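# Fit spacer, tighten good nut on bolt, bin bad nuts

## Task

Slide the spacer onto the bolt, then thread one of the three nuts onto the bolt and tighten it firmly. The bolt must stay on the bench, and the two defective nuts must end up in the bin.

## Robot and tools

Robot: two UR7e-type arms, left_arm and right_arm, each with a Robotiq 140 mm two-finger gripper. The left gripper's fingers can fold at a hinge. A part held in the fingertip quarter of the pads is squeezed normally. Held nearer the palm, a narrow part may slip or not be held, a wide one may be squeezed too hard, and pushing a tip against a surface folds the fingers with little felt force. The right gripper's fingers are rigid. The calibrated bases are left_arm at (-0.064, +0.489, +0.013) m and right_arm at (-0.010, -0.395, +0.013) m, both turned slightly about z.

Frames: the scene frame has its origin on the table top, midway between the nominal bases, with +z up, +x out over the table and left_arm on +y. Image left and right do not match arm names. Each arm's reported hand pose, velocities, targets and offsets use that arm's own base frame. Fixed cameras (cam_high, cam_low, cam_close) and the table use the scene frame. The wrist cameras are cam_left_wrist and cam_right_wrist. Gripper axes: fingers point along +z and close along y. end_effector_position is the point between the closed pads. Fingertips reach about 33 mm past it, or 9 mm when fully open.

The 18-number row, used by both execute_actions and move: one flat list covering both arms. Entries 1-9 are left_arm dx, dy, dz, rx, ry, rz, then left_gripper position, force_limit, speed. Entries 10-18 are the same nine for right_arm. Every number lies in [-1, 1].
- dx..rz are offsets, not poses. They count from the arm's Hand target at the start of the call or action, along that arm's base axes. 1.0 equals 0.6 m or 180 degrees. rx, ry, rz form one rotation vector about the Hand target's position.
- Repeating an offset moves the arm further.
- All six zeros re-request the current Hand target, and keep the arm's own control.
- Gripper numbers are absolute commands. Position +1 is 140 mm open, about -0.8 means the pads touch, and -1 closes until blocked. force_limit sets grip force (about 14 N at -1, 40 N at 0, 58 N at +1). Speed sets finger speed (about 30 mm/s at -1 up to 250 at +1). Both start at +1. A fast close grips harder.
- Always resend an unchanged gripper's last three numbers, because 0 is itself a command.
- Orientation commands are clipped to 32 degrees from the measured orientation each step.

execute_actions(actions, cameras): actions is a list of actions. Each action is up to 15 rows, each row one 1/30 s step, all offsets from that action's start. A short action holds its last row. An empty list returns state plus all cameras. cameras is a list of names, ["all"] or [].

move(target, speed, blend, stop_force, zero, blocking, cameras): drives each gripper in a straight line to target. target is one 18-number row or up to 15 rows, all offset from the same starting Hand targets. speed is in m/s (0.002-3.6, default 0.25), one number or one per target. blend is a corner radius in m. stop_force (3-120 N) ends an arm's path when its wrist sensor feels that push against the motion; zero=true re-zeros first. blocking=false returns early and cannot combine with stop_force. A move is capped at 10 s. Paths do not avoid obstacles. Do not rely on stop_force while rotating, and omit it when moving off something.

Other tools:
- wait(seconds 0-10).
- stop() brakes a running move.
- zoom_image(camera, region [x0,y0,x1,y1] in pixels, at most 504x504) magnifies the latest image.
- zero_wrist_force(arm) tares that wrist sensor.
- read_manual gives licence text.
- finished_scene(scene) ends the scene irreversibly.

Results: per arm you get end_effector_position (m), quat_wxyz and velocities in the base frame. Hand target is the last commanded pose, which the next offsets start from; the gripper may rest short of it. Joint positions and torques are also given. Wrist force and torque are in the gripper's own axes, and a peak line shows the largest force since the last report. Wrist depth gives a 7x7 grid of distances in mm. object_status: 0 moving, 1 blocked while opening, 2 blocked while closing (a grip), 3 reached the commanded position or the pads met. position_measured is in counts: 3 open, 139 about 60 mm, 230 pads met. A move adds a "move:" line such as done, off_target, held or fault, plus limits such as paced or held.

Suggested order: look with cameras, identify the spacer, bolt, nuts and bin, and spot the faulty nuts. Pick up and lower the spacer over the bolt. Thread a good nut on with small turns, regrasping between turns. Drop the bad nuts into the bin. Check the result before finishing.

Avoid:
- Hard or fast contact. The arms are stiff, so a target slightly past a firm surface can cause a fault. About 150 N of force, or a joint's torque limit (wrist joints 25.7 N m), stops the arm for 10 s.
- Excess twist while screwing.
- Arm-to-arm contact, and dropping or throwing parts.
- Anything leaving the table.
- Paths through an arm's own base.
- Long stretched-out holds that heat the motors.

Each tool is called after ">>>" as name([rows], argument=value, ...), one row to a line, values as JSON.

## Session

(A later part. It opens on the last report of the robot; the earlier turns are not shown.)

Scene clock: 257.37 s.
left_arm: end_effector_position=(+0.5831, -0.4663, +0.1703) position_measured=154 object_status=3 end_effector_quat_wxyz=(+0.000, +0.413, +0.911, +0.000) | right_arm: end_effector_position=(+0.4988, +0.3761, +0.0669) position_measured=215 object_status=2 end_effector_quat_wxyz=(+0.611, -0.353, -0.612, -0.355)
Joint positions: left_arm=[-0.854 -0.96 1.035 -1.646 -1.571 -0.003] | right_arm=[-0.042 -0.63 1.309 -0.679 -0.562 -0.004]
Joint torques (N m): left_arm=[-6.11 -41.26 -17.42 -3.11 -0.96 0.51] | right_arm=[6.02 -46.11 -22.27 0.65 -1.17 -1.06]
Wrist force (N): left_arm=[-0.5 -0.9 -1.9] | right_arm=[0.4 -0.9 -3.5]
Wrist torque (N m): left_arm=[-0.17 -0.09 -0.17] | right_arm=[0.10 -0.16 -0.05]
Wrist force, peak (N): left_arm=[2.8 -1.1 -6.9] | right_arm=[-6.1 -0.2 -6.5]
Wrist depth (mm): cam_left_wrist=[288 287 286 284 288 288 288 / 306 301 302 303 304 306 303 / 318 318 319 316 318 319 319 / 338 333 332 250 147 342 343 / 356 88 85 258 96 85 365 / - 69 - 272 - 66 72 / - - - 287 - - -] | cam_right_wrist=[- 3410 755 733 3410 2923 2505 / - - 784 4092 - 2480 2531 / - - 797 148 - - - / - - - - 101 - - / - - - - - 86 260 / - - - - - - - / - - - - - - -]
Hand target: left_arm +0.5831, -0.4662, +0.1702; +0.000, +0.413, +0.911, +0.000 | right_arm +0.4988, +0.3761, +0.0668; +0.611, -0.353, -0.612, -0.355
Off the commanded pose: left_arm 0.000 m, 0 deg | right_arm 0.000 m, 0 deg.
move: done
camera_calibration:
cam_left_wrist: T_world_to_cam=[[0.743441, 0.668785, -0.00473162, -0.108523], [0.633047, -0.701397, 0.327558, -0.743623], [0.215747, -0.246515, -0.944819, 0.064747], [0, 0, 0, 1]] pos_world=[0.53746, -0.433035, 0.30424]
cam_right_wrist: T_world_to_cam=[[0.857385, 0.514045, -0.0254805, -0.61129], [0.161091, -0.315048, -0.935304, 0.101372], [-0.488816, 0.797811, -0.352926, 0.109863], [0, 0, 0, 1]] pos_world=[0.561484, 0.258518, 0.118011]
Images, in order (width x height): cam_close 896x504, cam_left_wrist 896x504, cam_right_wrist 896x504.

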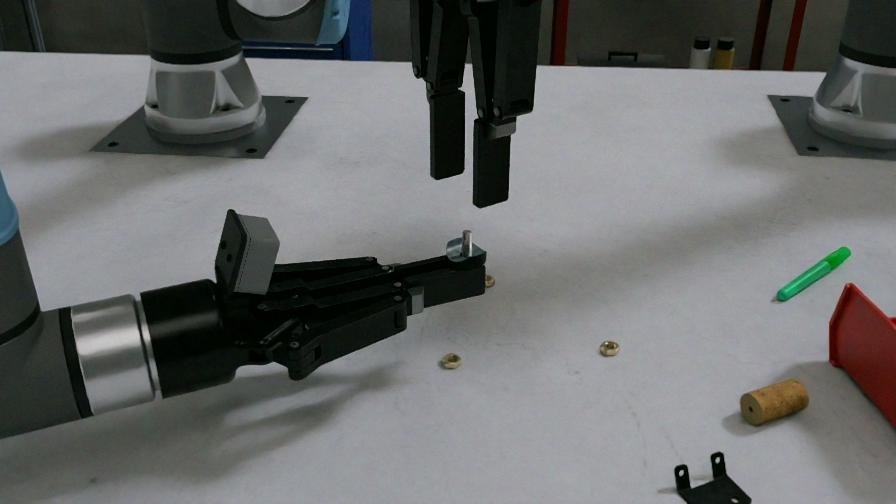

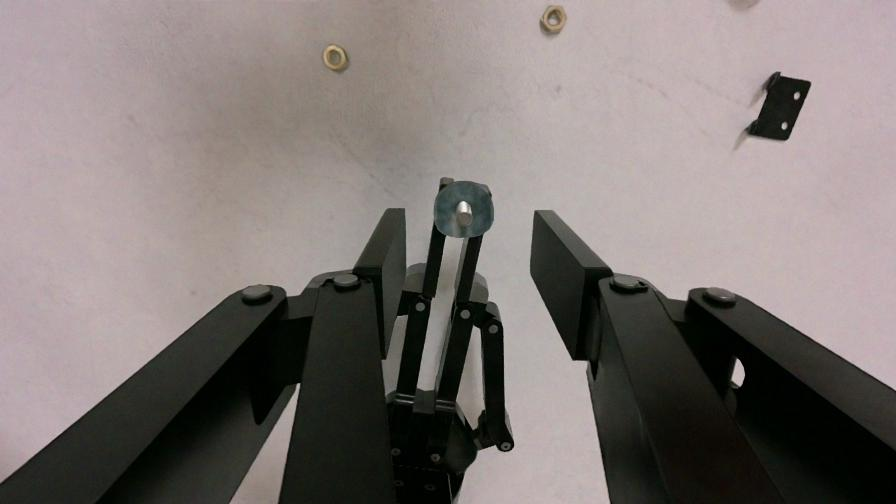

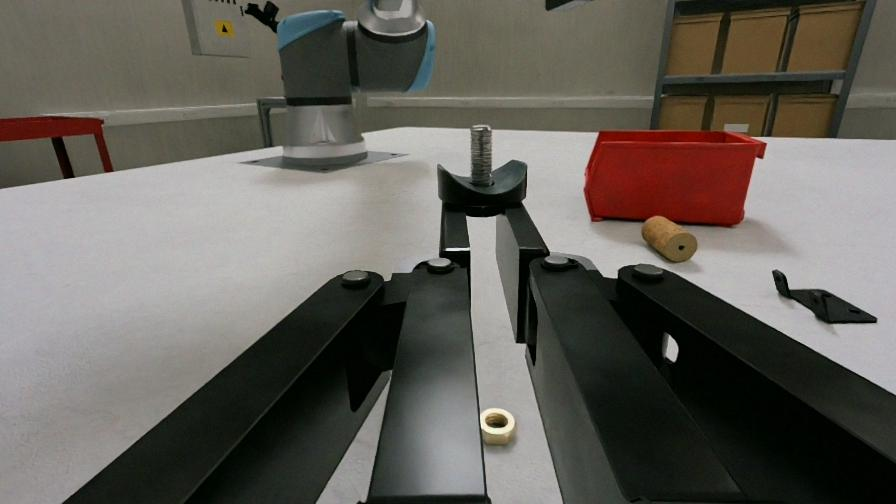

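>>> move([
  [-0.02,0.1,0.02,0,0,-0.09,-0.42,0.3,-1,0,0,0,0,0,0,-1,1,-1],
  [-0.0368,0.1904,-0.0837,0,0,-0.1889,-0.42,0.3,-1,0,0,0,0,0,0,-1,1,-1],
], speed=0.35, blend=[0.03,0], cameras=["cam_left_wrist"])

>>> zoom_image(camera="cam_left_wrist", region=[400, 140, 520, 240])

Scene clock: 312.00 s.
left_arm: end_effector_position=(+0.5610, -0.3520, +0.1201) position_measured=182 object_status=3 end_effector_quat_wxyz=(+0.000, +0.661, +0.750, +0.000) | right_arm: end_effector_position=(+0.4988, +0.3761, +0.0668) position_measured=215 object_status=2 end_effector_quat_wxyz=(+0.611, -0.353, -0.612, -0.355)
Joint positions: left_arm=[-0.763 -1.146 1.453 -1.878 -1.571 0.681] | right_arm=[-0.042 -0.63 1.309 -0.679 -0.562 -0.004]
Joint torques (N m): left_arm=[-7.61 -32.59 -23.16 -2.6 -1.47 0.95] | right_arm=[5.42 -42.9 -22.51 -0.02 -1.56 -0.93]
Wrist force (N): left_arm=[-0.2 -1.1 -2.0] | right_arm=[0.4 -1.0 -3.3]
Wrist torque (N m): left_arm=[-0.21 -0.16 0.03] | right_arm=[0.08 -0.19 -0.05]
Wrist force, peak (N): left_arm=[0.0 -1.0 -3.4] | right_arm=[0.5 -1.1 -3.8]
Wrist depth (mm): cam_left_wrist=[242 241 241 242 242 243 242 / 254 252 254 254 254 255 254 / 266 269 267 265 265 269 266 / 283 283 279 284 145 284 288 / 295 293 88 297 89 89 299 / - - - 312 - 67 - / - - - 216 - - -] | cam_right_wrist=[- 2994 749 243 252 2790 2790 / 2098 - 792 - 3363 2669 2531 / - - - 154 423 - - / - - - - 100 - - / - - - - - 86 262 / 216 - - - - - - / - - - - - - -]
Hand target: left_arm +0.5610, -0.3520, +0.1200; +0.000, +0.661, +0.750, +0.000 | right_arm +0.4988, +0.3761, +0.0668; +0.611, -0.353, -0.612, -0.355
Off the commanded pose: left_arm 0.000 m, 0 deg | right_arm 0.000 m, 0 deg.
move: done
camera_calibration:
cam_left_wrist: T_world_to_cam=[[0.990284, 0.138982, -0.00463997, -0.493795], [0.132822, -0.935459, 0.327528, -0.434777], [0.0411801, -0.324962, -0.94483, 0.120688], [0, 0, 0, 1]] pos_world=[0.541776, -0.298868, 0.25414]
Images, in order (width x height): cam_left_wrist 896x504.

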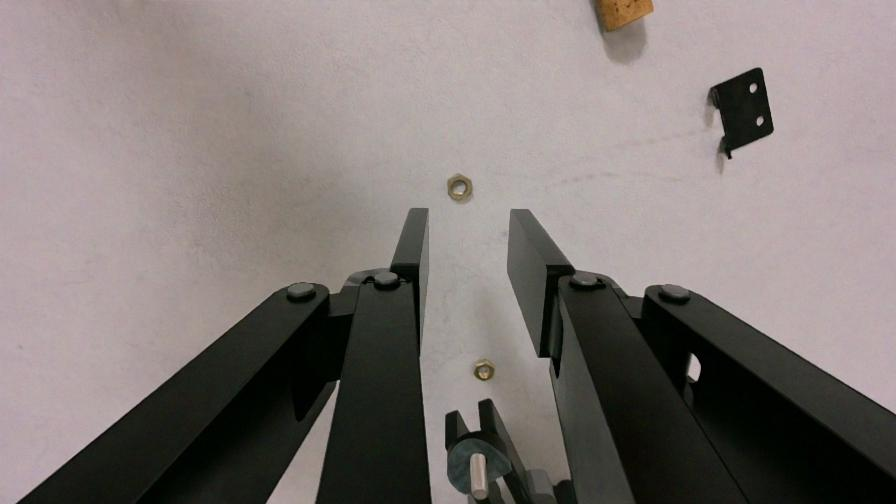

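Scaled by 4.200 from the camera's 896x504 image, which has a finer 1280x720 frame.

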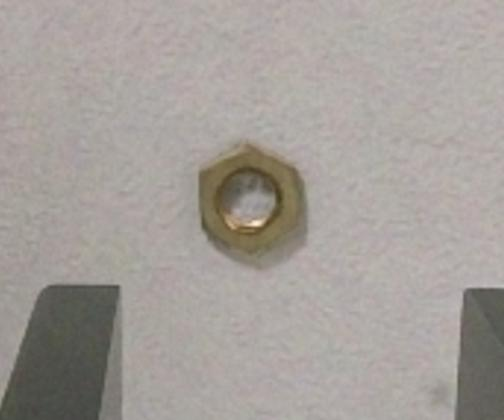

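>>> move([
  [-0.0037,0.0073,-0.12,0,0,0.028,-0.42,0.3,-1,0,0,0,0,0,0,-1,1,-1],
  [-0.0037,0.0073,-0.1608,0,0,0.028,-0.42,0.3,-1,0,0,0,0,0,0,-1,1,-1],
], speed=[0.2,0.06], blend=[0.004,0], cameras=["cam_left_wrist"])

>>> zoom_image(camera="cam_left_wrist", region=[410, 180, 530, 300])

Scene clock: 318.17 s.
left_arm: end_effector_position=(+0.5587, -0.3475, +0.0232) position_measured=182 object_status=3 end_effector_quat_wxyz=(+0.000, +0.628, +0.779, +0.000) end_effector_velocity=(+0.000, +0.000, +0.003) end_effector_angular_velocity=(-0.002, -0.001, +0.000) | right_arm: end_effector_position=(+0.4988, +0.3761, +0.0668) position_measured=215 object_status=2 end_effector_quat_wxyz=(+0.611, -0.353, -0.612, -0.355)
Joint positions: left_arm=[-0.76 -1.062 1.595 -2.104 -1.571 0.596] | right_arm=[-0.042 -0.63 1.309 -0.679 -0.562 -0.004]
Joint velocities: left_arm=[0 -0.004 -0.002 0.005 -0.001 0] | right_arm=[within noise]
Joint torques (N m): left_arm=[-2.36 -57.05 -31.75 -1.21 0.77 -0.69] | right_arm=[5.51 -43.21 -20.68 0.13 -2.07 -0.8]
Wrist force (N): left_arm=[-0.2 -0.8 -2.2] | right_arm=[0.2 -1.3 -3.4]
Wrist torque (N m): left_arm=[-0.15 -0.17 -0.15] | right_arm=[0.01 -0.14 -0.05]
Wrist force, peak (N): left_arm=[-0.4 -0.6 -4.6] | right_arm=[0.4 -1.3 -3.9]
Wrist depth (mm): cam_left_wrist=[153 153 153 153 153 153 153 / 160 160 160 160 161 161 161 / 170 170 169 170 169 170 168 / 180 180 178 178 175 179 180 / 190 187 83 190 89 89 191 / - - - 203 - 67 199 / - - - 212 - - -] | cam_right_wrist=[2407 3610 753 254 233 2759 2407 / 2212 3108 787 261 239 2728 2728 / - 3507 - - 250 408 - / - - - - 102 - - / - - - - - 86 - / - - - - - - - / - - - - - - -]
Hand target: left_arm +0.5588, -0.3476, +0.0235; +0.000, +0.628, +0.779, +0.000 | right_arm +0.4988, +0.3761, +0.0668; +0.611, -0.353, -0.612, -0.355
Off the commanded pose: left_arm 0.000 m, 0 deg | right_arm 0.000 m, 0 deg.
move: done
camera_calibration:
cam_left_wrist: T_world_to_cam=[[0.974299, 0.225204, -0.00495151, -0.453702], [0.214401, -0.920371, 0.327031, -0.438858], [0.0690915, -0.319687, -0.945001, 0.0168983], [0, 0, 0, 1]] pos_world=[0.534965, -0.296335, 0.157242]
Images, in order (width x height): cam_left_wrist 896x504.

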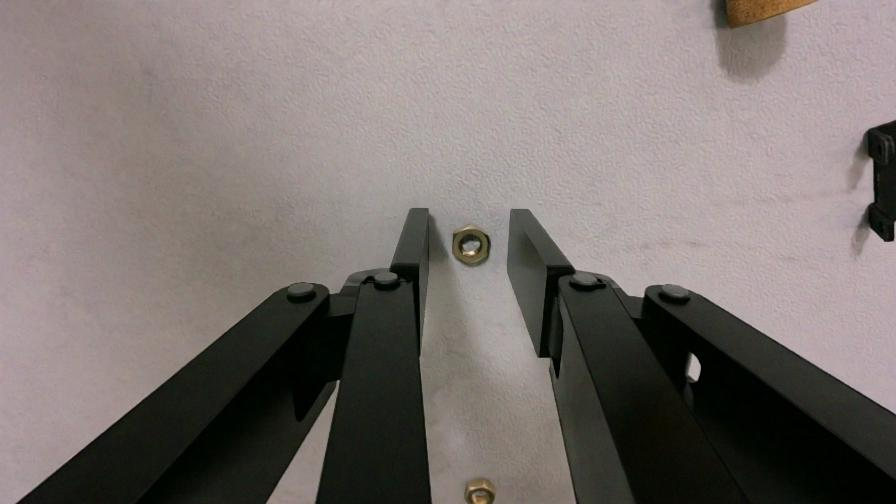

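Scaled by 4.200 from the camera's 896x504 image, which has a finer 1280x720 frame.

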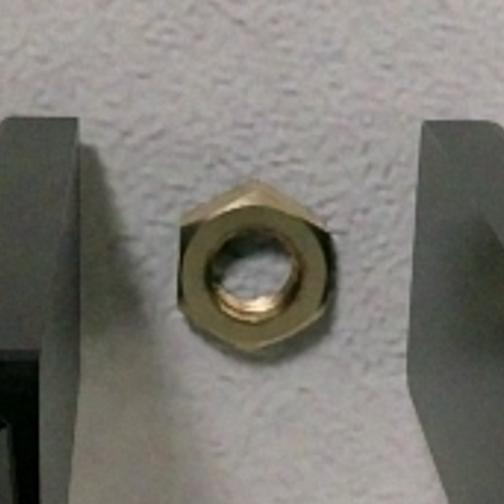

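>>> move([
  [0.00142,-0.0012,0,0,0,0,-0.42,1,-1,0,0,0,0,0,0,-1,1,-1],
  [0.00142,-0.0012,0,0,0,0,-1,1,-1,0,0,0,0,0,0,-1,1,-1],
  [0.00142,-0.0012,0.08,0,0,0,-1,1,-1,0,0,0,0,0,0,-1,1,-1],
], speed=[0.05,0.1,0.15], blend=[0,0,0], cameras=["cam_left_wrist"])

>>> zoom_image(camera="cam_left_wrist", region=[410, 180, 530, 300])

Scene clock: 325.70 s.
left_arm: end_effector_position=(+0.5597, -0.3484, +0.0716) position_measured=213 object_status=2 end_effector_quat_wxyz=(+0.000, +0.628, +0.779, +0.000) | right_arm: end_effector_position=(+0.4988, +0.3761, +0.0668) position_measured=215 object_status=2 end_effector_quat_wxyz=(+0.611, -0.353, -0.612, -0.355)
Joint positions: left_arm=[-0.76 -1.112 1.535 -1.994 -1.571 0.596] | right_arm=[-0.042 -0.63 1.309 -0.679 -0.562 -0.004]
Joint torques (N m): left_arm=[4.53 -32 -13.32 -3.22 0.29 0.89] | right_arm=[4.46 -42.99 -20.1 0.02 -2.18 -0.67]
Wrist force (N): left_arm=[-0.1 -0.9 -1.9] | right_arm=[0.5 -0.9 -3.5]
Wrist torque (N m): left_arm=[-0.16 -0.19 -0.16] | right_arm=[0.10 -0.19 -0.05]
Wrist force, peak (N): left_arm=[1.4 -2.8 -11.6] | right_arm=[0.4 -1.1 -3.8]
Wrist depth (mm): cam_left_wrist=[197 198 198 197 196 197 198 / 208 207 207 207 208 208 209 / 219 215 218 224 219 219 220 / 230 230 231 171 231 231 232 / 246 242 88 95 89 241 247 / 258 - - - 66 70 259 / - - - - - 71 -] | cam_right_wrist=[2669 2958 755 744 233 2698 2531 / 1918 - 787 - 246 3069 2640 / 3108 - 765 155 417 411 - / - - - - 363 - - / - - - - - 86 - / - - - - - - - / - - - - - - -]
Hand target: left_arm +0.5596, -0.3483, +0.0715; +0.000, +0.628, +0.779, +0.000 | right_arm +0.4988, +0.3761, +0.0668; +0.611, -0.353, -0.612, -0.355
Off the commanded pose: left_arm 0.000 m, 0 deg | right_arm 0.000 m, 0 deg.
move: done
camera_calibration:
cam_left_wrist: T_world_to_cam=[[0.974317, 0.225132, -0.00463362, -0.454233], [0.214192, -0.920226, 0.327577, -0.455663], [0.0694842, -0.320156, -0.944813, 0.061896], [0, 0, 0, 1]] pos_world=[0.535865, -0.297234, 0.20564]
Images, in order (width x height): cam_left_wrist 896x504.

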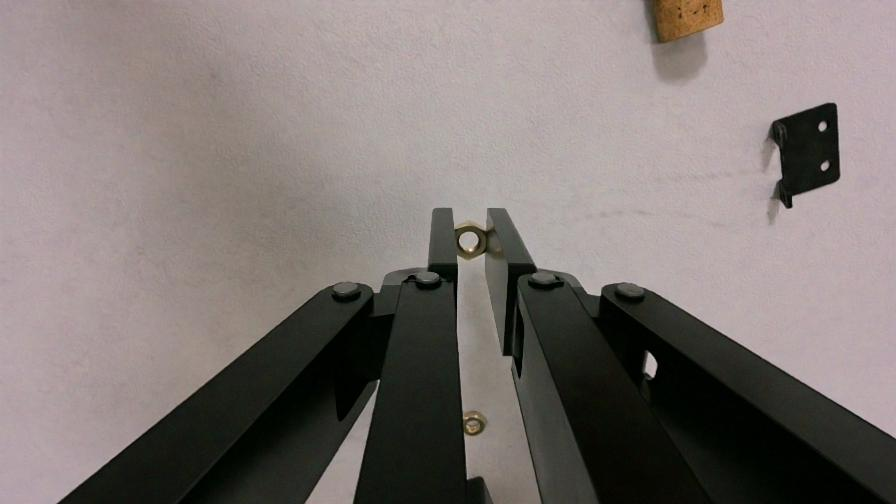

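Scaled by 4.200 from the camera's 896x504 image, which has a finer 1280x720 frame.

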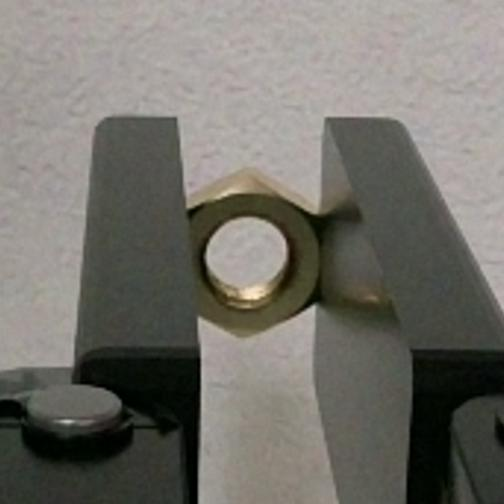

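>>> move([
  [0,0,0.1,0,0,0.6111,-1,1,-1,0,0,0,0,0,0,-1,1,-1],
  [0.0192,-0.0984,0.15,0,0,-0.7778,-1,1,-1,0,0,0,0,0,0,-1,1,-1],
  [0.0384,-0.1968,0.1275,0,0,-0.1667,-1,1,-1,0,0,0,0,0,0,-1,1,-1],
], speed=[0.8,0.8,0.6], blend=[0.02,0.02,0], cameras=["cam_right_wrist", "cam_close", "cam_left_wrist"])

>>> zoom_image(camera="cam_right_wrist", region=[430, 60, 535, 200])

>>> zoom_image(camera="cam_left_wrist", region=[410, 180, 530, 300])

>>> zoom_image(camera="cam_close", region=[420, 170, 520, 270])

Scene clock: 340.87 s.
left_arm: end_effector_position=(+0.5826, -0.4665, +0.1479) position_measured=213 object_status=2 end_effector_quat_wxyz=(+0.000, +0.808, +0.589, +0.000) | right_arm: end_effector_position=(+0.4988, +0.3761, +0.0668) position_measured=215 object_status=2 end_effector_quat_wxyz=(+0.611, -0.353, -0.612, -0.355)
Joint positions: left_arm=[-0.855 -0.954 1.083 -1.699 -1.571 -5.257] | right_arm=[-0.042 -0.63 1.309 -0.679 -0.562 -0.004]
Joint torques (N m): left_arm=[3.72 -64.49 -15.31 -3.35 -0.1 -1.04] | right_arm=[4.84 -42.31 -18.71 0.14 -2.15 -0.46]
Wrist force (N): left_arm=[-0.4 -0.9 -1.9] | right_arm=[0.4 -1.1 -3.4]
Wrist torque (N m): left_arm=[-0.17 -0.11 -0.16] | right_arm=[0.06 -0.19 -0.05]
Wrist force, peak (N): left_arm=[-0.4 -0.6 -2.6] | right_arm=[0.3 -1.1 -3.8]
Wrist depth (mm): cam_left_wrist=[260 268 266 266 267 267 268 / 280 - 278 281 280 281 281 / 294 295 295 293 297 297 297 / 317 312 318 131 223 314 313 / 333 332 88 83 89 90 336 / 347 - - - 66 70 - / - - - - - 71 -] | cam_right_wrist=[2135 3897 758 131 3458 2698 2431 / 2455 - 774 - 2455 2855 2669 / - - - 155 - 411 592 / - 395 - - 101 360 - / - - - - - 86 252 / - - - - - - - / - - - - - - -]
Hand target: left_arm +0.5827, -0.4664, +0.1480; +0.000, +0.808, +0.590, +0.000 | right_arm +0.4988, +0.3761, +0.0668; +0.611, -0.353, -0.612, -0.355
Off the commanded pose: left_arm 0.000 m, 0 deg | right_arm 0.000 m, 0 deg.
move: done
camera_calibration:
cam_left_wrist: T_world_to_cam=[[0.956224, -0.292596, -0.00482098, -0.68058], [-0.274975, -0.904031, 0.327287, -0.301592], [-0.100121, -0.311634, -0.944913, 0.197389], [0, 0, 0, 1]] pos_world=[0.58762, -0.41027, 0.281941]
cam_right_wrist: T_world_to_cam=[[0.857385, 0.514045, -0.0254805, -0.61129], [0.161091, -0.315048, -0.935304, 0.101372], [-0.488816, 0.797811, -0.352926, 0.109863], [0, 0, 0, 1]] pos_world=[0.561484, 0.258518, 0.118011]
Images, in order (width x height): cam_close 896x504, cam_left_wrist 896x504, cam_right_wrist 896x504.

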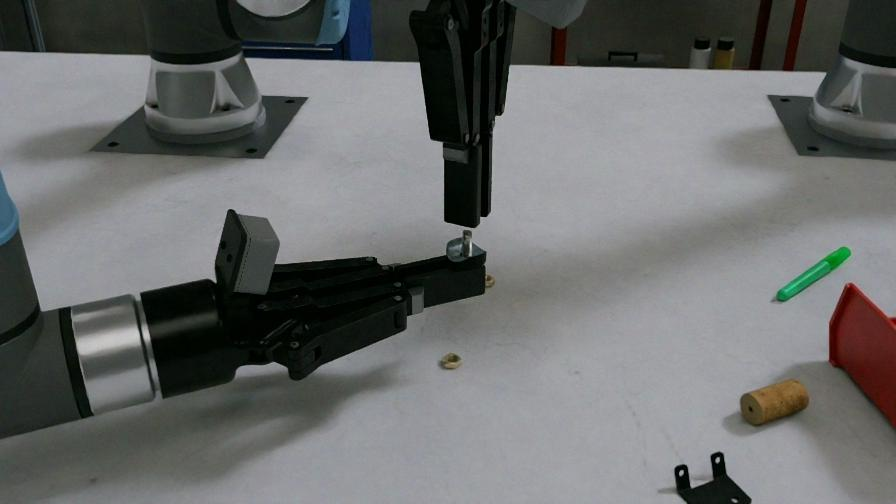

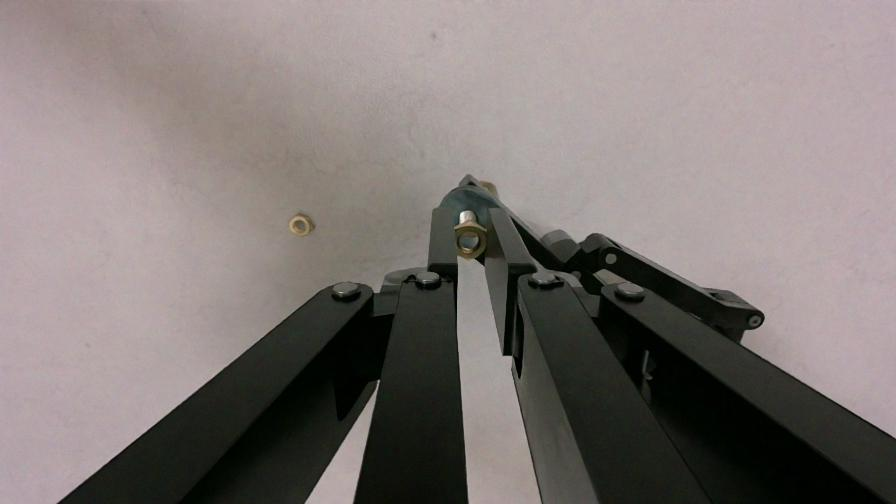

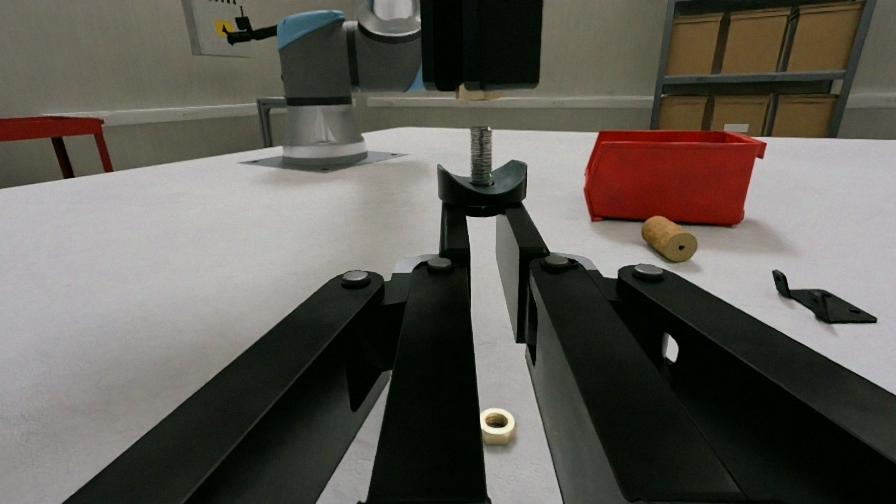

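Scaled by 3.600 from the camera's 896x504 image, which has a finer 1280x720 frame.

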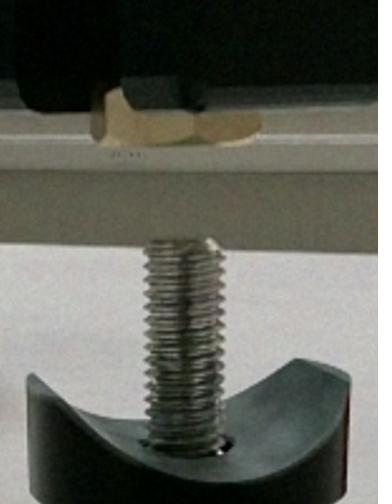

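Scaled by 4.200 from the camera's 896x504 image, which has a finer 1280x720 frame.

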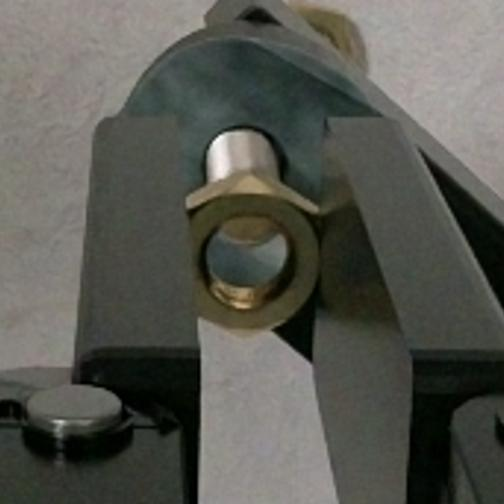

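Scaled by 5.040 from the camera's 896x504 image, which has a finer 1280x720 frame.

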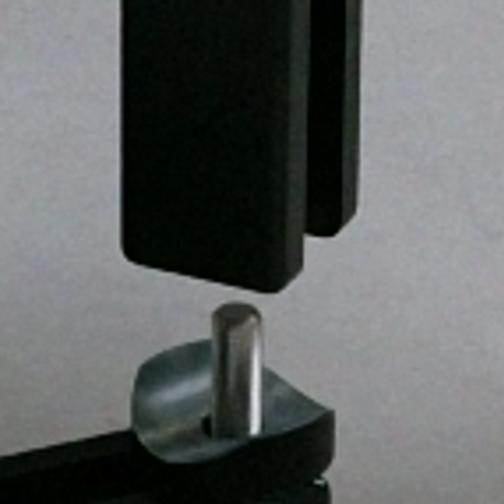

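>>> zoom_image(camera="cam_left_wrist", region=[440, 205, 500, 265])

>>> zoom_image(camera="cam_right_wrist", region=[450, 75, 520, 145])

Scaled by 8.400 from the camera's 896x504 image, which has a finer 1280x720 frame.

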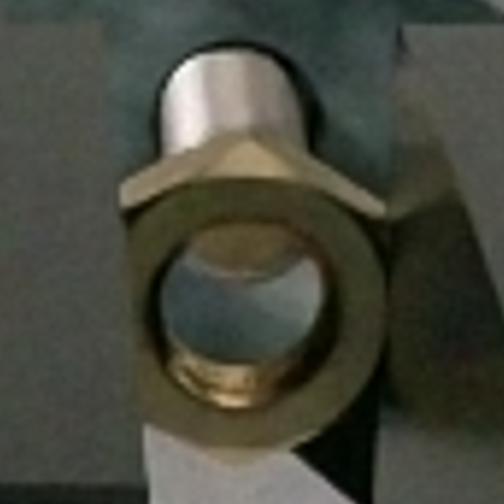

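Scaled by 7.200 from the camera's 896x504 image, which has a finer 1280x720 frame.

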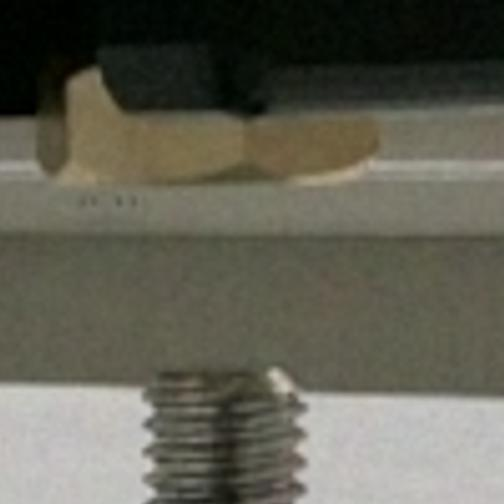

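>>> move(target=[0.00133,0.0005,-0.0083,0,0,0,-1,1,-1,0,0,0,0,0,0,-1,1,-1], speed=0.05, cameras=["cam_right_wrist", "cam_close", "cam_left_wrist"])

>>> zoom_image(camera="cam_left_wrist", region=[440, 205, 500, 265])

>>> zoom_image(camera="cam_right_wrist", region=[440, 75, 520, 155])

>>> zoom_image(camera="cam_close", region=[430, 190, 500, 260])

Scene clock: 373.60 s.
left_arm: end_effector_position=(+0.5835, -0.4661, +0.1429) position_measured=213 object_status=2 end_effector_quat_wxyz=(+0.000, +0.808, +0.590, +0.000) | right_arm: end_effector_position=(+0.4988, +0.3761, +0.0668) position_measured=215 object_status=2 end_effector_quat_wxyz=(+0.611, -0.353, -0.612, -0.355)
Joint positions: left_arm=[-0.854 -0.952 1.091 -1.71 -1.571 -5.256] | right_arm=[-0.042 -0.63 1.309 -0.679 -0.562 -0.004]
Joint torques (N m): left_arm=[6.45 -44.33 -23.07 -2.4 -0.98 1.23] | right_arm=[3.59 -42.64 -18.77 0.15 -2.16 -0.41]
Wrist force (N): left_arm=[-0.4 -0.8 -1.8] | right_arm=[0.5 -1.1 -3.5]
Wrist torque (N m): left_arm=[-0.17 -0.12 -0.16] | right_arm=[0.05 -0.18 -0.05]
Wrist force, peak (N): left_arm=[-0.5 -0.8 -2.2] | right_arm=[0.5 -1.1 -3.7]
Wrist depth (mm): cam_left_wrist=[263 268 262 263 262 263 263 / 277 274 272 277 277 276 276 / 290 290 293 289 293 292 292 / 304 308 314 131 219 309 309 / 331 327 88 83 89 96 322 / 342 - - - 66 70 350 / - - - - - 71 -] | cam_right_wrist=[- 2505 753 131 3188 2923 2212 / 1792 2958 792 146 3897 2822 2669 / - 667 - 153 - - - / - - - - 100 335 - / - - - - - 86 - / - - - - - - - / - - - - - - -]
Hand target: left_arm +0.5835, -0.4661, +0.1430; +0.000, +0.808, +0.590, +0.000 | right_arm +0.4988, +0.3761, +0.0668; +0.611, -0.353, -0.612, -0.355
Off the commanded pose: left_arm 0.000 m, 0 deg | right_arm 0.000 m, 0 deg.
move: done
camera_calibration:
cam_left_wrist: T_world_to_cam=[[0.956324, -0.292271, -0.00480694, -0.68118], [-0.274662, -0.904093, 0.327379, -0.299609], [-0.100029, -0.31176, -0.944881, 0.192754], [0, 0, 0, 1]] pos_world=[0.588419, -0.40987, 0.276941]
cam_right_wrist: T_world_to_cam=[[0.857385, 0.514045, -0.0254805, -0.61129], [0.161091, -0.315048, -0.935304, 0.101372], [-0.488816, 0.797811, -0.352926, 0.109863], [0, 0, 0, 1]] pos_world=[0.561484, 0.258518, 0.118011]
Images, in order (width x height): cam_close 896x504, cam_left_wrist 896x504, cam_right_wrist 896x504.

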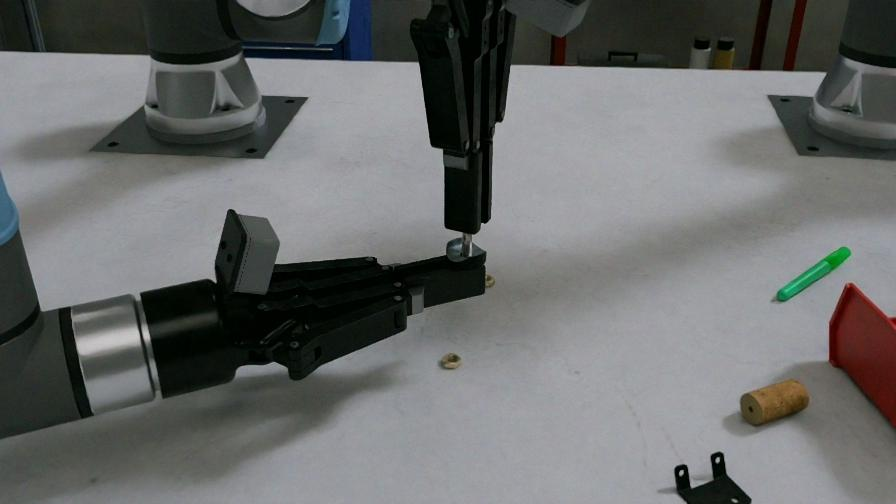

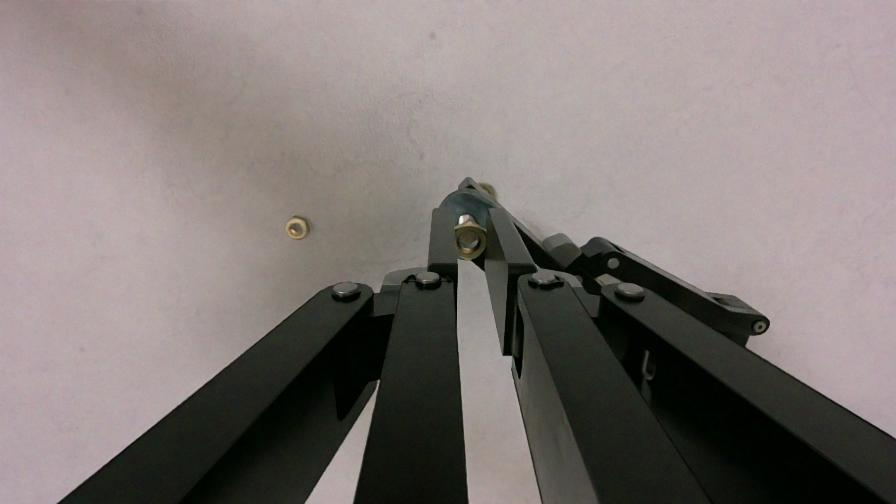

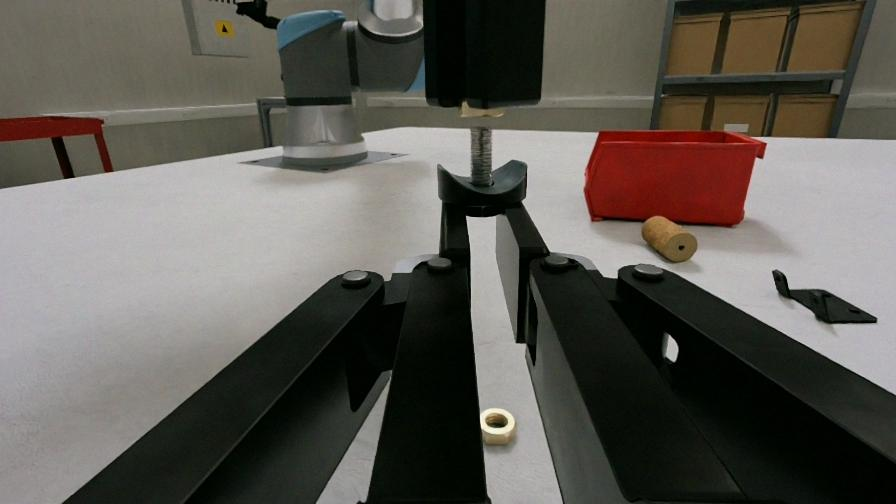

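Scaled by 8.400 from the camera's 896x504 image, which has a finer 1280x720 frame.

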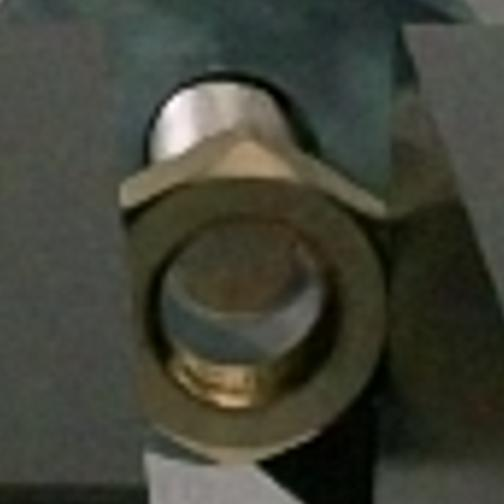

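Scaled by 6.300 from the camera's 896x504 image, which has a finer 1280x720 frame.

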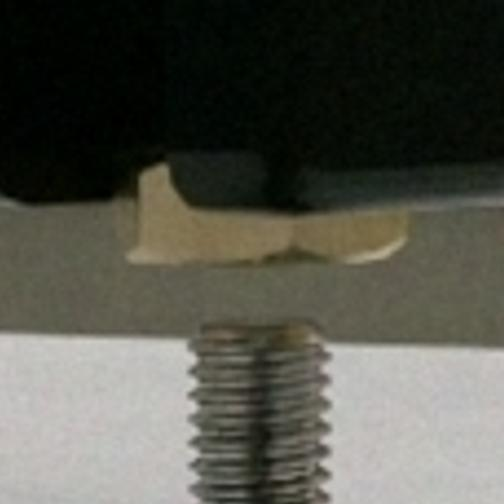

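Scaled by 7.200 from the camera's 896x504 image, which has a finer 1280x720 frame.

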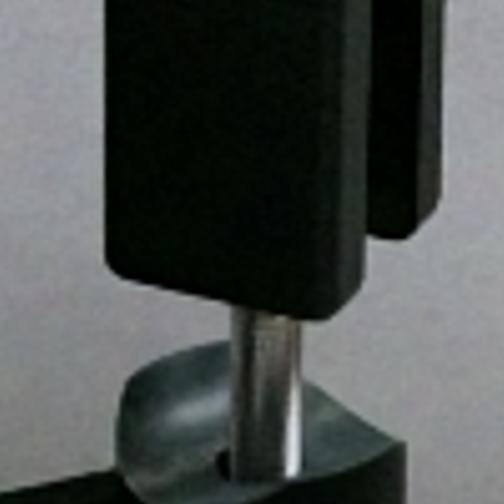

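>>> move(target=[0.0002,0.0,-0.0115,0,0,0,-1,1,-1,0,0,0,0,0,0,-1,1,-1], speed=0.008, stop_force=3, cameras=["cam_right_wrist", "cam_left_wrist"])

>>> zoom_image(camera="cam_left_wrist", region=[440, 205, 500, 265])

>>> zoom_image(camera="cam_right_wrist", region=[440, 75, 520, 155])

Scene clock: 382.43 s.
left_arm: end_effector_position=(+0.5835, -0.4662, +0.1394) position_measured=213 object_status=2 end_effector_quat_wxyz=(+0.000, +0.808, +0.590, +0.000) | right_arm: end_effector_position=(+0.4988, +0.3761, +0.0668) position_measured=215 object_status=2 end_effector_quat_wxyz=(+0.611, -0.353, -0.612, -0.355)
Joint positions: left_arm=[-0.854 -0.95 1.098 -1.718 -1.571 -5.256] | right_arm=[-0.042 -0.63 1.309 -0.679 -0.562 -0.004]
Joint torques (N m): left_arm=[-0.28 -63.58 -31.84 -1.46 -0.72 1.15] | right_arm=[4.13 -57.55 -17.41 3.4 -2.37 -0.23]
Wrist force (N): left_arm=[-0.3 -0.9 -4.5] | right_arm=[-1.8 -1.2 -3.6]
Wrist torque (N m): left_arm=[-0.17 -0.08 -0.16] | right_arm=[0.07 -0.20 -0.05]
Wrist force, peak (N): left_arm=[-0.2 -1.0 -7.9] | right_arm=[-6.8 -1.2 -3.8]
Wrist depth (mm): cam_left_wrist=[261 258 260 259 264 259 259 / 271 272 272 272 273 274 273 / 289 285 288 284 287 287 288 / 302 304 305 131 212 306 310 / 322 318 88 83 89 96 324 / 335 - - - 66 70 339 / - - - - - 71 -] | cam_right_wrist=[- 3148 749 131 - 2531 2294 / 2294 3363 792 - 3410 2790 2557 / 2316 - - - 424 - - / - - - - 101 - - / - - - - - 86 - / - - - - - - - / - - - - - - -]
Hand target: left_arm +0.5835, -0.4662, +0.1395; +0.000, +0.808, +0.590, +0.000 (not the last commanded pose) | right_arm +0.4988, +0.3761, +0.0668; +0.611, -0.353, -0.612, -0.355
Off the commanded pose: left_arm 0.003 m, 0 deg | right_arm 0.000 m, 0 deg.
move: contact (left_arm)
camera_calibration:
cam_left_wrist: T_world_to_cam=[[0.956333, -0.29224, -0.00471663, -0.68134], [-0.274665, -0.904101, 0.327353, -0.298521], [-0.09993, -0.311763, -0.94489, 0.189369], [0, 0, 0, 1]] pos_world=[0.588518, -0.40997, 0.273441]
cam_right_wrist: T_world_to_cam=[[0.857385, 0.514045, -0.0254805, -0.611293], [0.161091, -0.315048, -0.935304, 0.101278], [-0.488816, 0.797811, -0.352926, 0.109828], [0, 0, 0, 1]] pos_world=[0.561484, 0.258518, 0.117911]
Images, in order (width x height): cam_left_wrist 896x504, cam_right_wrist 896x504.

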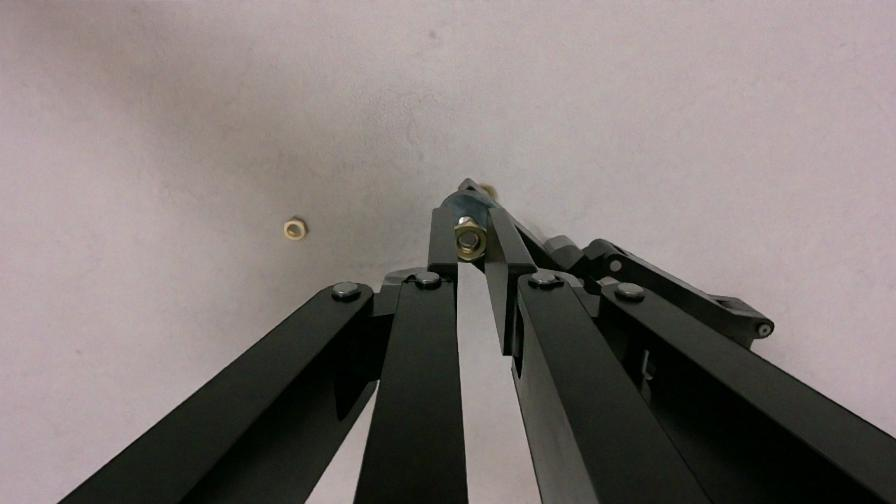

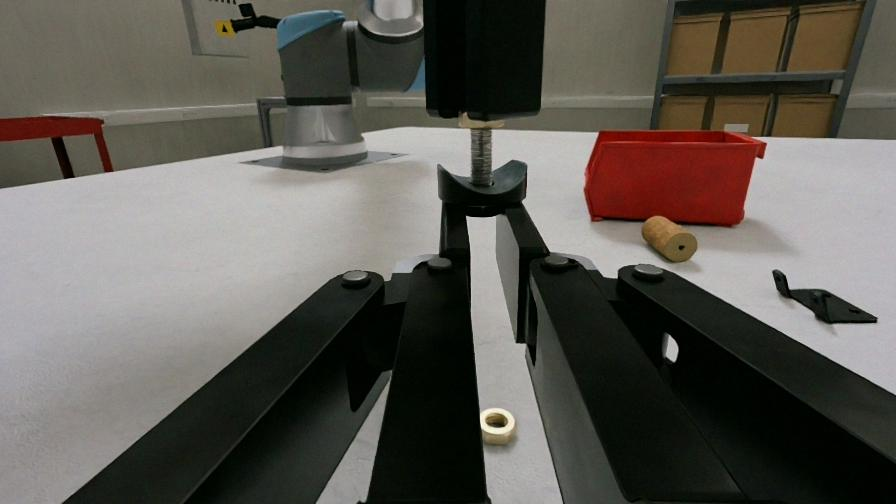

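Scaled by 8.400 from the camera's 896x504 image, which has a finer 1280x720 frame.

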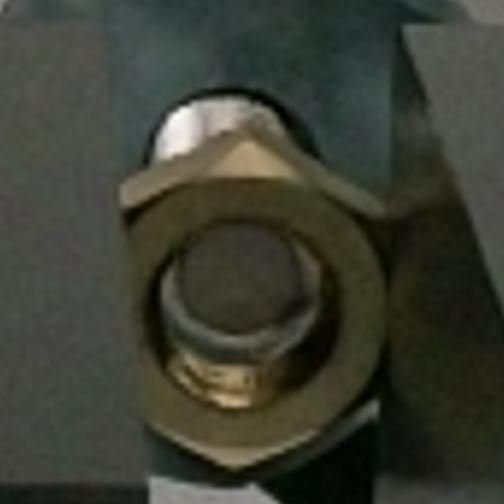

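Scaled by 6.300 from the camera's 896x504 image, which has a finer 1280x720 frame.

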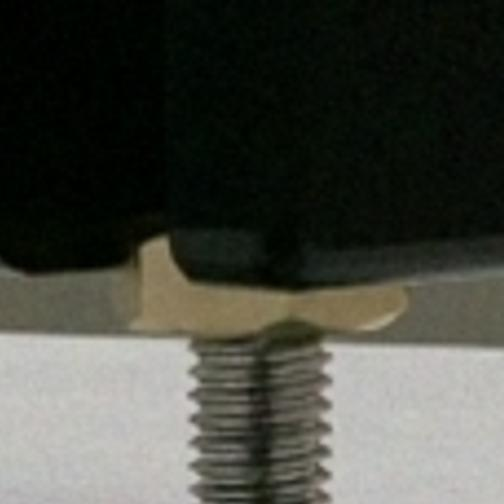

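>>> move(target=[-0.0005,0.0003,-0.0003,0,0,-0.6111,-1,1,-1,0,0,0,0,0,0,-1,1,-1], speed=0.6)

>>> move(target=[0.0005,0.0005,-0.0003,0,0,-0.6111,-1,1,-1,0,0,0,0,0,0,-1,1,-1], speed=0.6)

>>> move(target=[0.0003,-0.0006,-0.0003,0,0,-0.6111,-1,1,-1,0,0,0,0,0,0,-1,1,-1], speed=0.6)

Scene clock: 392.27 s.
left_arm: end_effector_position=(+0.5832, -0.4660, +0.1393) position_measured=213 object_status=2 end_effector_quat_wxyz=(+0.000, +0.946, -0.323, +0.000) | right_arm: end_effector_position=(+0.4988, +0.3761, +0.0669) position_measured=215 object_status=2 end_effector_quat_wxyz=(+0.611, -0.353, -0.612, -0.355)
Joint positions: left_arm=[-0.854 -0.951 1.099 -1.719 -1.571 -3.337] | right_arm=[-0.042 -0.63 1.309 -0.679 -0.562 -0.004]
Joint torques (N m): left_arm=[7.72 -36.03 -31.59 -1.66 -0.15 0.89] | right_arm=[4.23 -48.17 -15.25 1.9 -2.22 -0.07]
Wrist force (N): left_arm=[-2.4 -1.4 -8.1] | right_arm=[-5.9 -0.9 -5.7]
Wrist torque (N m): left_arm=[-0.13 -0.17 0.03] | right_arm=[0.04 -0.11 -0.03]
Wrist force, peak (N): left_arm=[-2.4 -1.4 -8.1] | right_arm=[-6.7 -1.6 -5.5]
Wrist depth (mm): cam_left_wrist=[257 257 261 183 180 258 260 / 271 271 282 269 188 - 271 / 283 286 287 281 289 289 285 / 305 302 304 131 304 306 310 / - 314 88 83 89 96 325 / - - - - 66 70 - / - - - - - 71 -] | cam_right_wrist=[2759 3230 753 134 3148 2728 2505 / - - 792 151 495 2557 2455 / 2232 - - 154 - 406 - / - - - - 100 - - / - - - - - 86 - / - - - - - - - / - - - - - - -]
Hand target: left_arm +0.5832, -0.4660, +0.1393; +0.000, +0.946, -0.323, +0.000 | right_arm +0.4988, +0.3761, +0.0668; +0.611, -0.353, -0.612, -0.355
Off the commanded pose: left_arm 0.000 m, 0 deg | right_arm 0.000 m, 0 deg.
move: done

Scene clock: 394.50 s.
left_arm: end_effector_position=(+0.5835, -0.4657, +0.1391) position_measured=213 object_status=2 end_effector_quat_wxyz=(+0.000, -0.278, +0.961, +0.000) | right_arm: end_effector_position=(+0.4988, +0.3761, +0.0668) position_measured=215 object_status=2 end_effector_quat_wxyz=(+0.611, -0.353, -0.612, -0.355)
Joint positions: left_arm=[-0.853 -0.951 1.099 -1.719 -1.571 -1.416] | right_arm=[-0.042 -0.63 1.309 -0.679 -0.562 -0.004]
Joint torques (N m): left_arm=[3.5 -33.31 -30.42 -0.74 -1.08 0.8] | right_arm=[3.72 -46.8 -15.83 1.28 -2.15 -0.06]
Wrist force (N): left_arm=[-1.3 0.3 -10.2] | right_arm=[-9.5 -1.8 -4.7]
Wrist torque (N m): left_arm=[-0.22 -0.09 0.03] | right_arm=[0.08 -0.12 -0.06]
Wrist force, peak (N): left_arm=[-1.3 0.3 -10.7] | right_arm=[-10.1 -1.6 -4.6]
Wrist depth (mm): cam_left_wrist=[256 259 257 257 260 259 261 / 194 197 269 276 272 274 274 / 190 200 198 281 288 288 288 / 198 206 212 147 301 305 308 / 321 222 88 83 89 96 323 / 336 - - - 66 70 309 / - - - - - 71 -] | cam_right_wrist=[- 2994 760 129 3610 2584 2232 / 2640 3410 777 135 2994 2728 2455 / 608 - - 149 455 - - / 394 - - - 100 351 - / - - - - - 87 - / - - - - - - - / - - - - - - -]
Hand target: left_arm +0.5835, -0.4657, +0.1391; +0.000, -0.278, +0.961, +0.000 | right_arm +0.4988, +0.3761, +0.0668; +0.611, -0.353, -0.612, -0.355
Off the commanded pose: left_arm 0.000 m, 0 deg | right_arm 0.000 m, 0 deg.
move: done

Scene clock: 396.73 s.
left_arm: end_effector_position=(+0.5837, -0.4661, +0.1389) position_measured=213 object_status=2 end_effector_quat_wxyz=(+0.000, +0.627, +0.779, +0.000) | right_arm: end_effector_position=(+0.4988, +0.3761, +0.0668) position_measured=215 object_status=2 end_effector_quat_wxyz=(+0.611, -0.353, -0.612, -0.355)
Joint positions: left_arm=[-0.853 -0.95 1.098 -1.72 -1.571 0.503] | right_arm=[-0.042 -0.63 1.309 -0.679 -0.562 -0.004]
Joint torques (N m): left_arm=[8.15 -33.1 -27.52 -0.69 -0.03 0.91] | right_arm=[3.82 -53.43 -16.02 3.43 -2.21 0.05]
Wrist force (N): left_arm=[1.0 -1.9 -12.9] | right_arm=[-13.5 -0.5 -5.3]
Wrist torque (N m): left_arm=[-0.11 -0.05 0.03] | right_arm=[0.06 -0.11 -0.01]
Wrist force, peak (N): left_arm=[0.7 -1.6 -13.9] | right_arm=[-13.5 -0.5 -5.3]
Wrist depth (mm): cam_left_wrist=[260 257 258 258 261 260 260 / - 271 271 272 272 272 273 / 288 289 286 283 288 288 287 / 301 302 304 147 300 304 306 / 322 316 - 95 89 84 323 / 338 - - - 66 70 342 / - - - - - 71 -] | cam_right_wrist=[2557 3069 758 134 3363 3148 2557 / 1889 2790 787 140 3318 2790 2669 / 2994 - 782 153 414 408 - / - - 382 117 100 - - / - - - - - 86 - / - - - - - - - / - - - - - - -]
Hand target: left_arm +0.5837, -0.4660, +0.1389; +0.000, +0.628, +0.779, +0.000 | right_arm +0.4988, +0.3761, +0.0668; +0.611, -0.353, -0.612, -0.355
Off the commanded pose: left_arm 0.000 m, 0 deg | right_arm 0.000 m, 0 deg.
move: done


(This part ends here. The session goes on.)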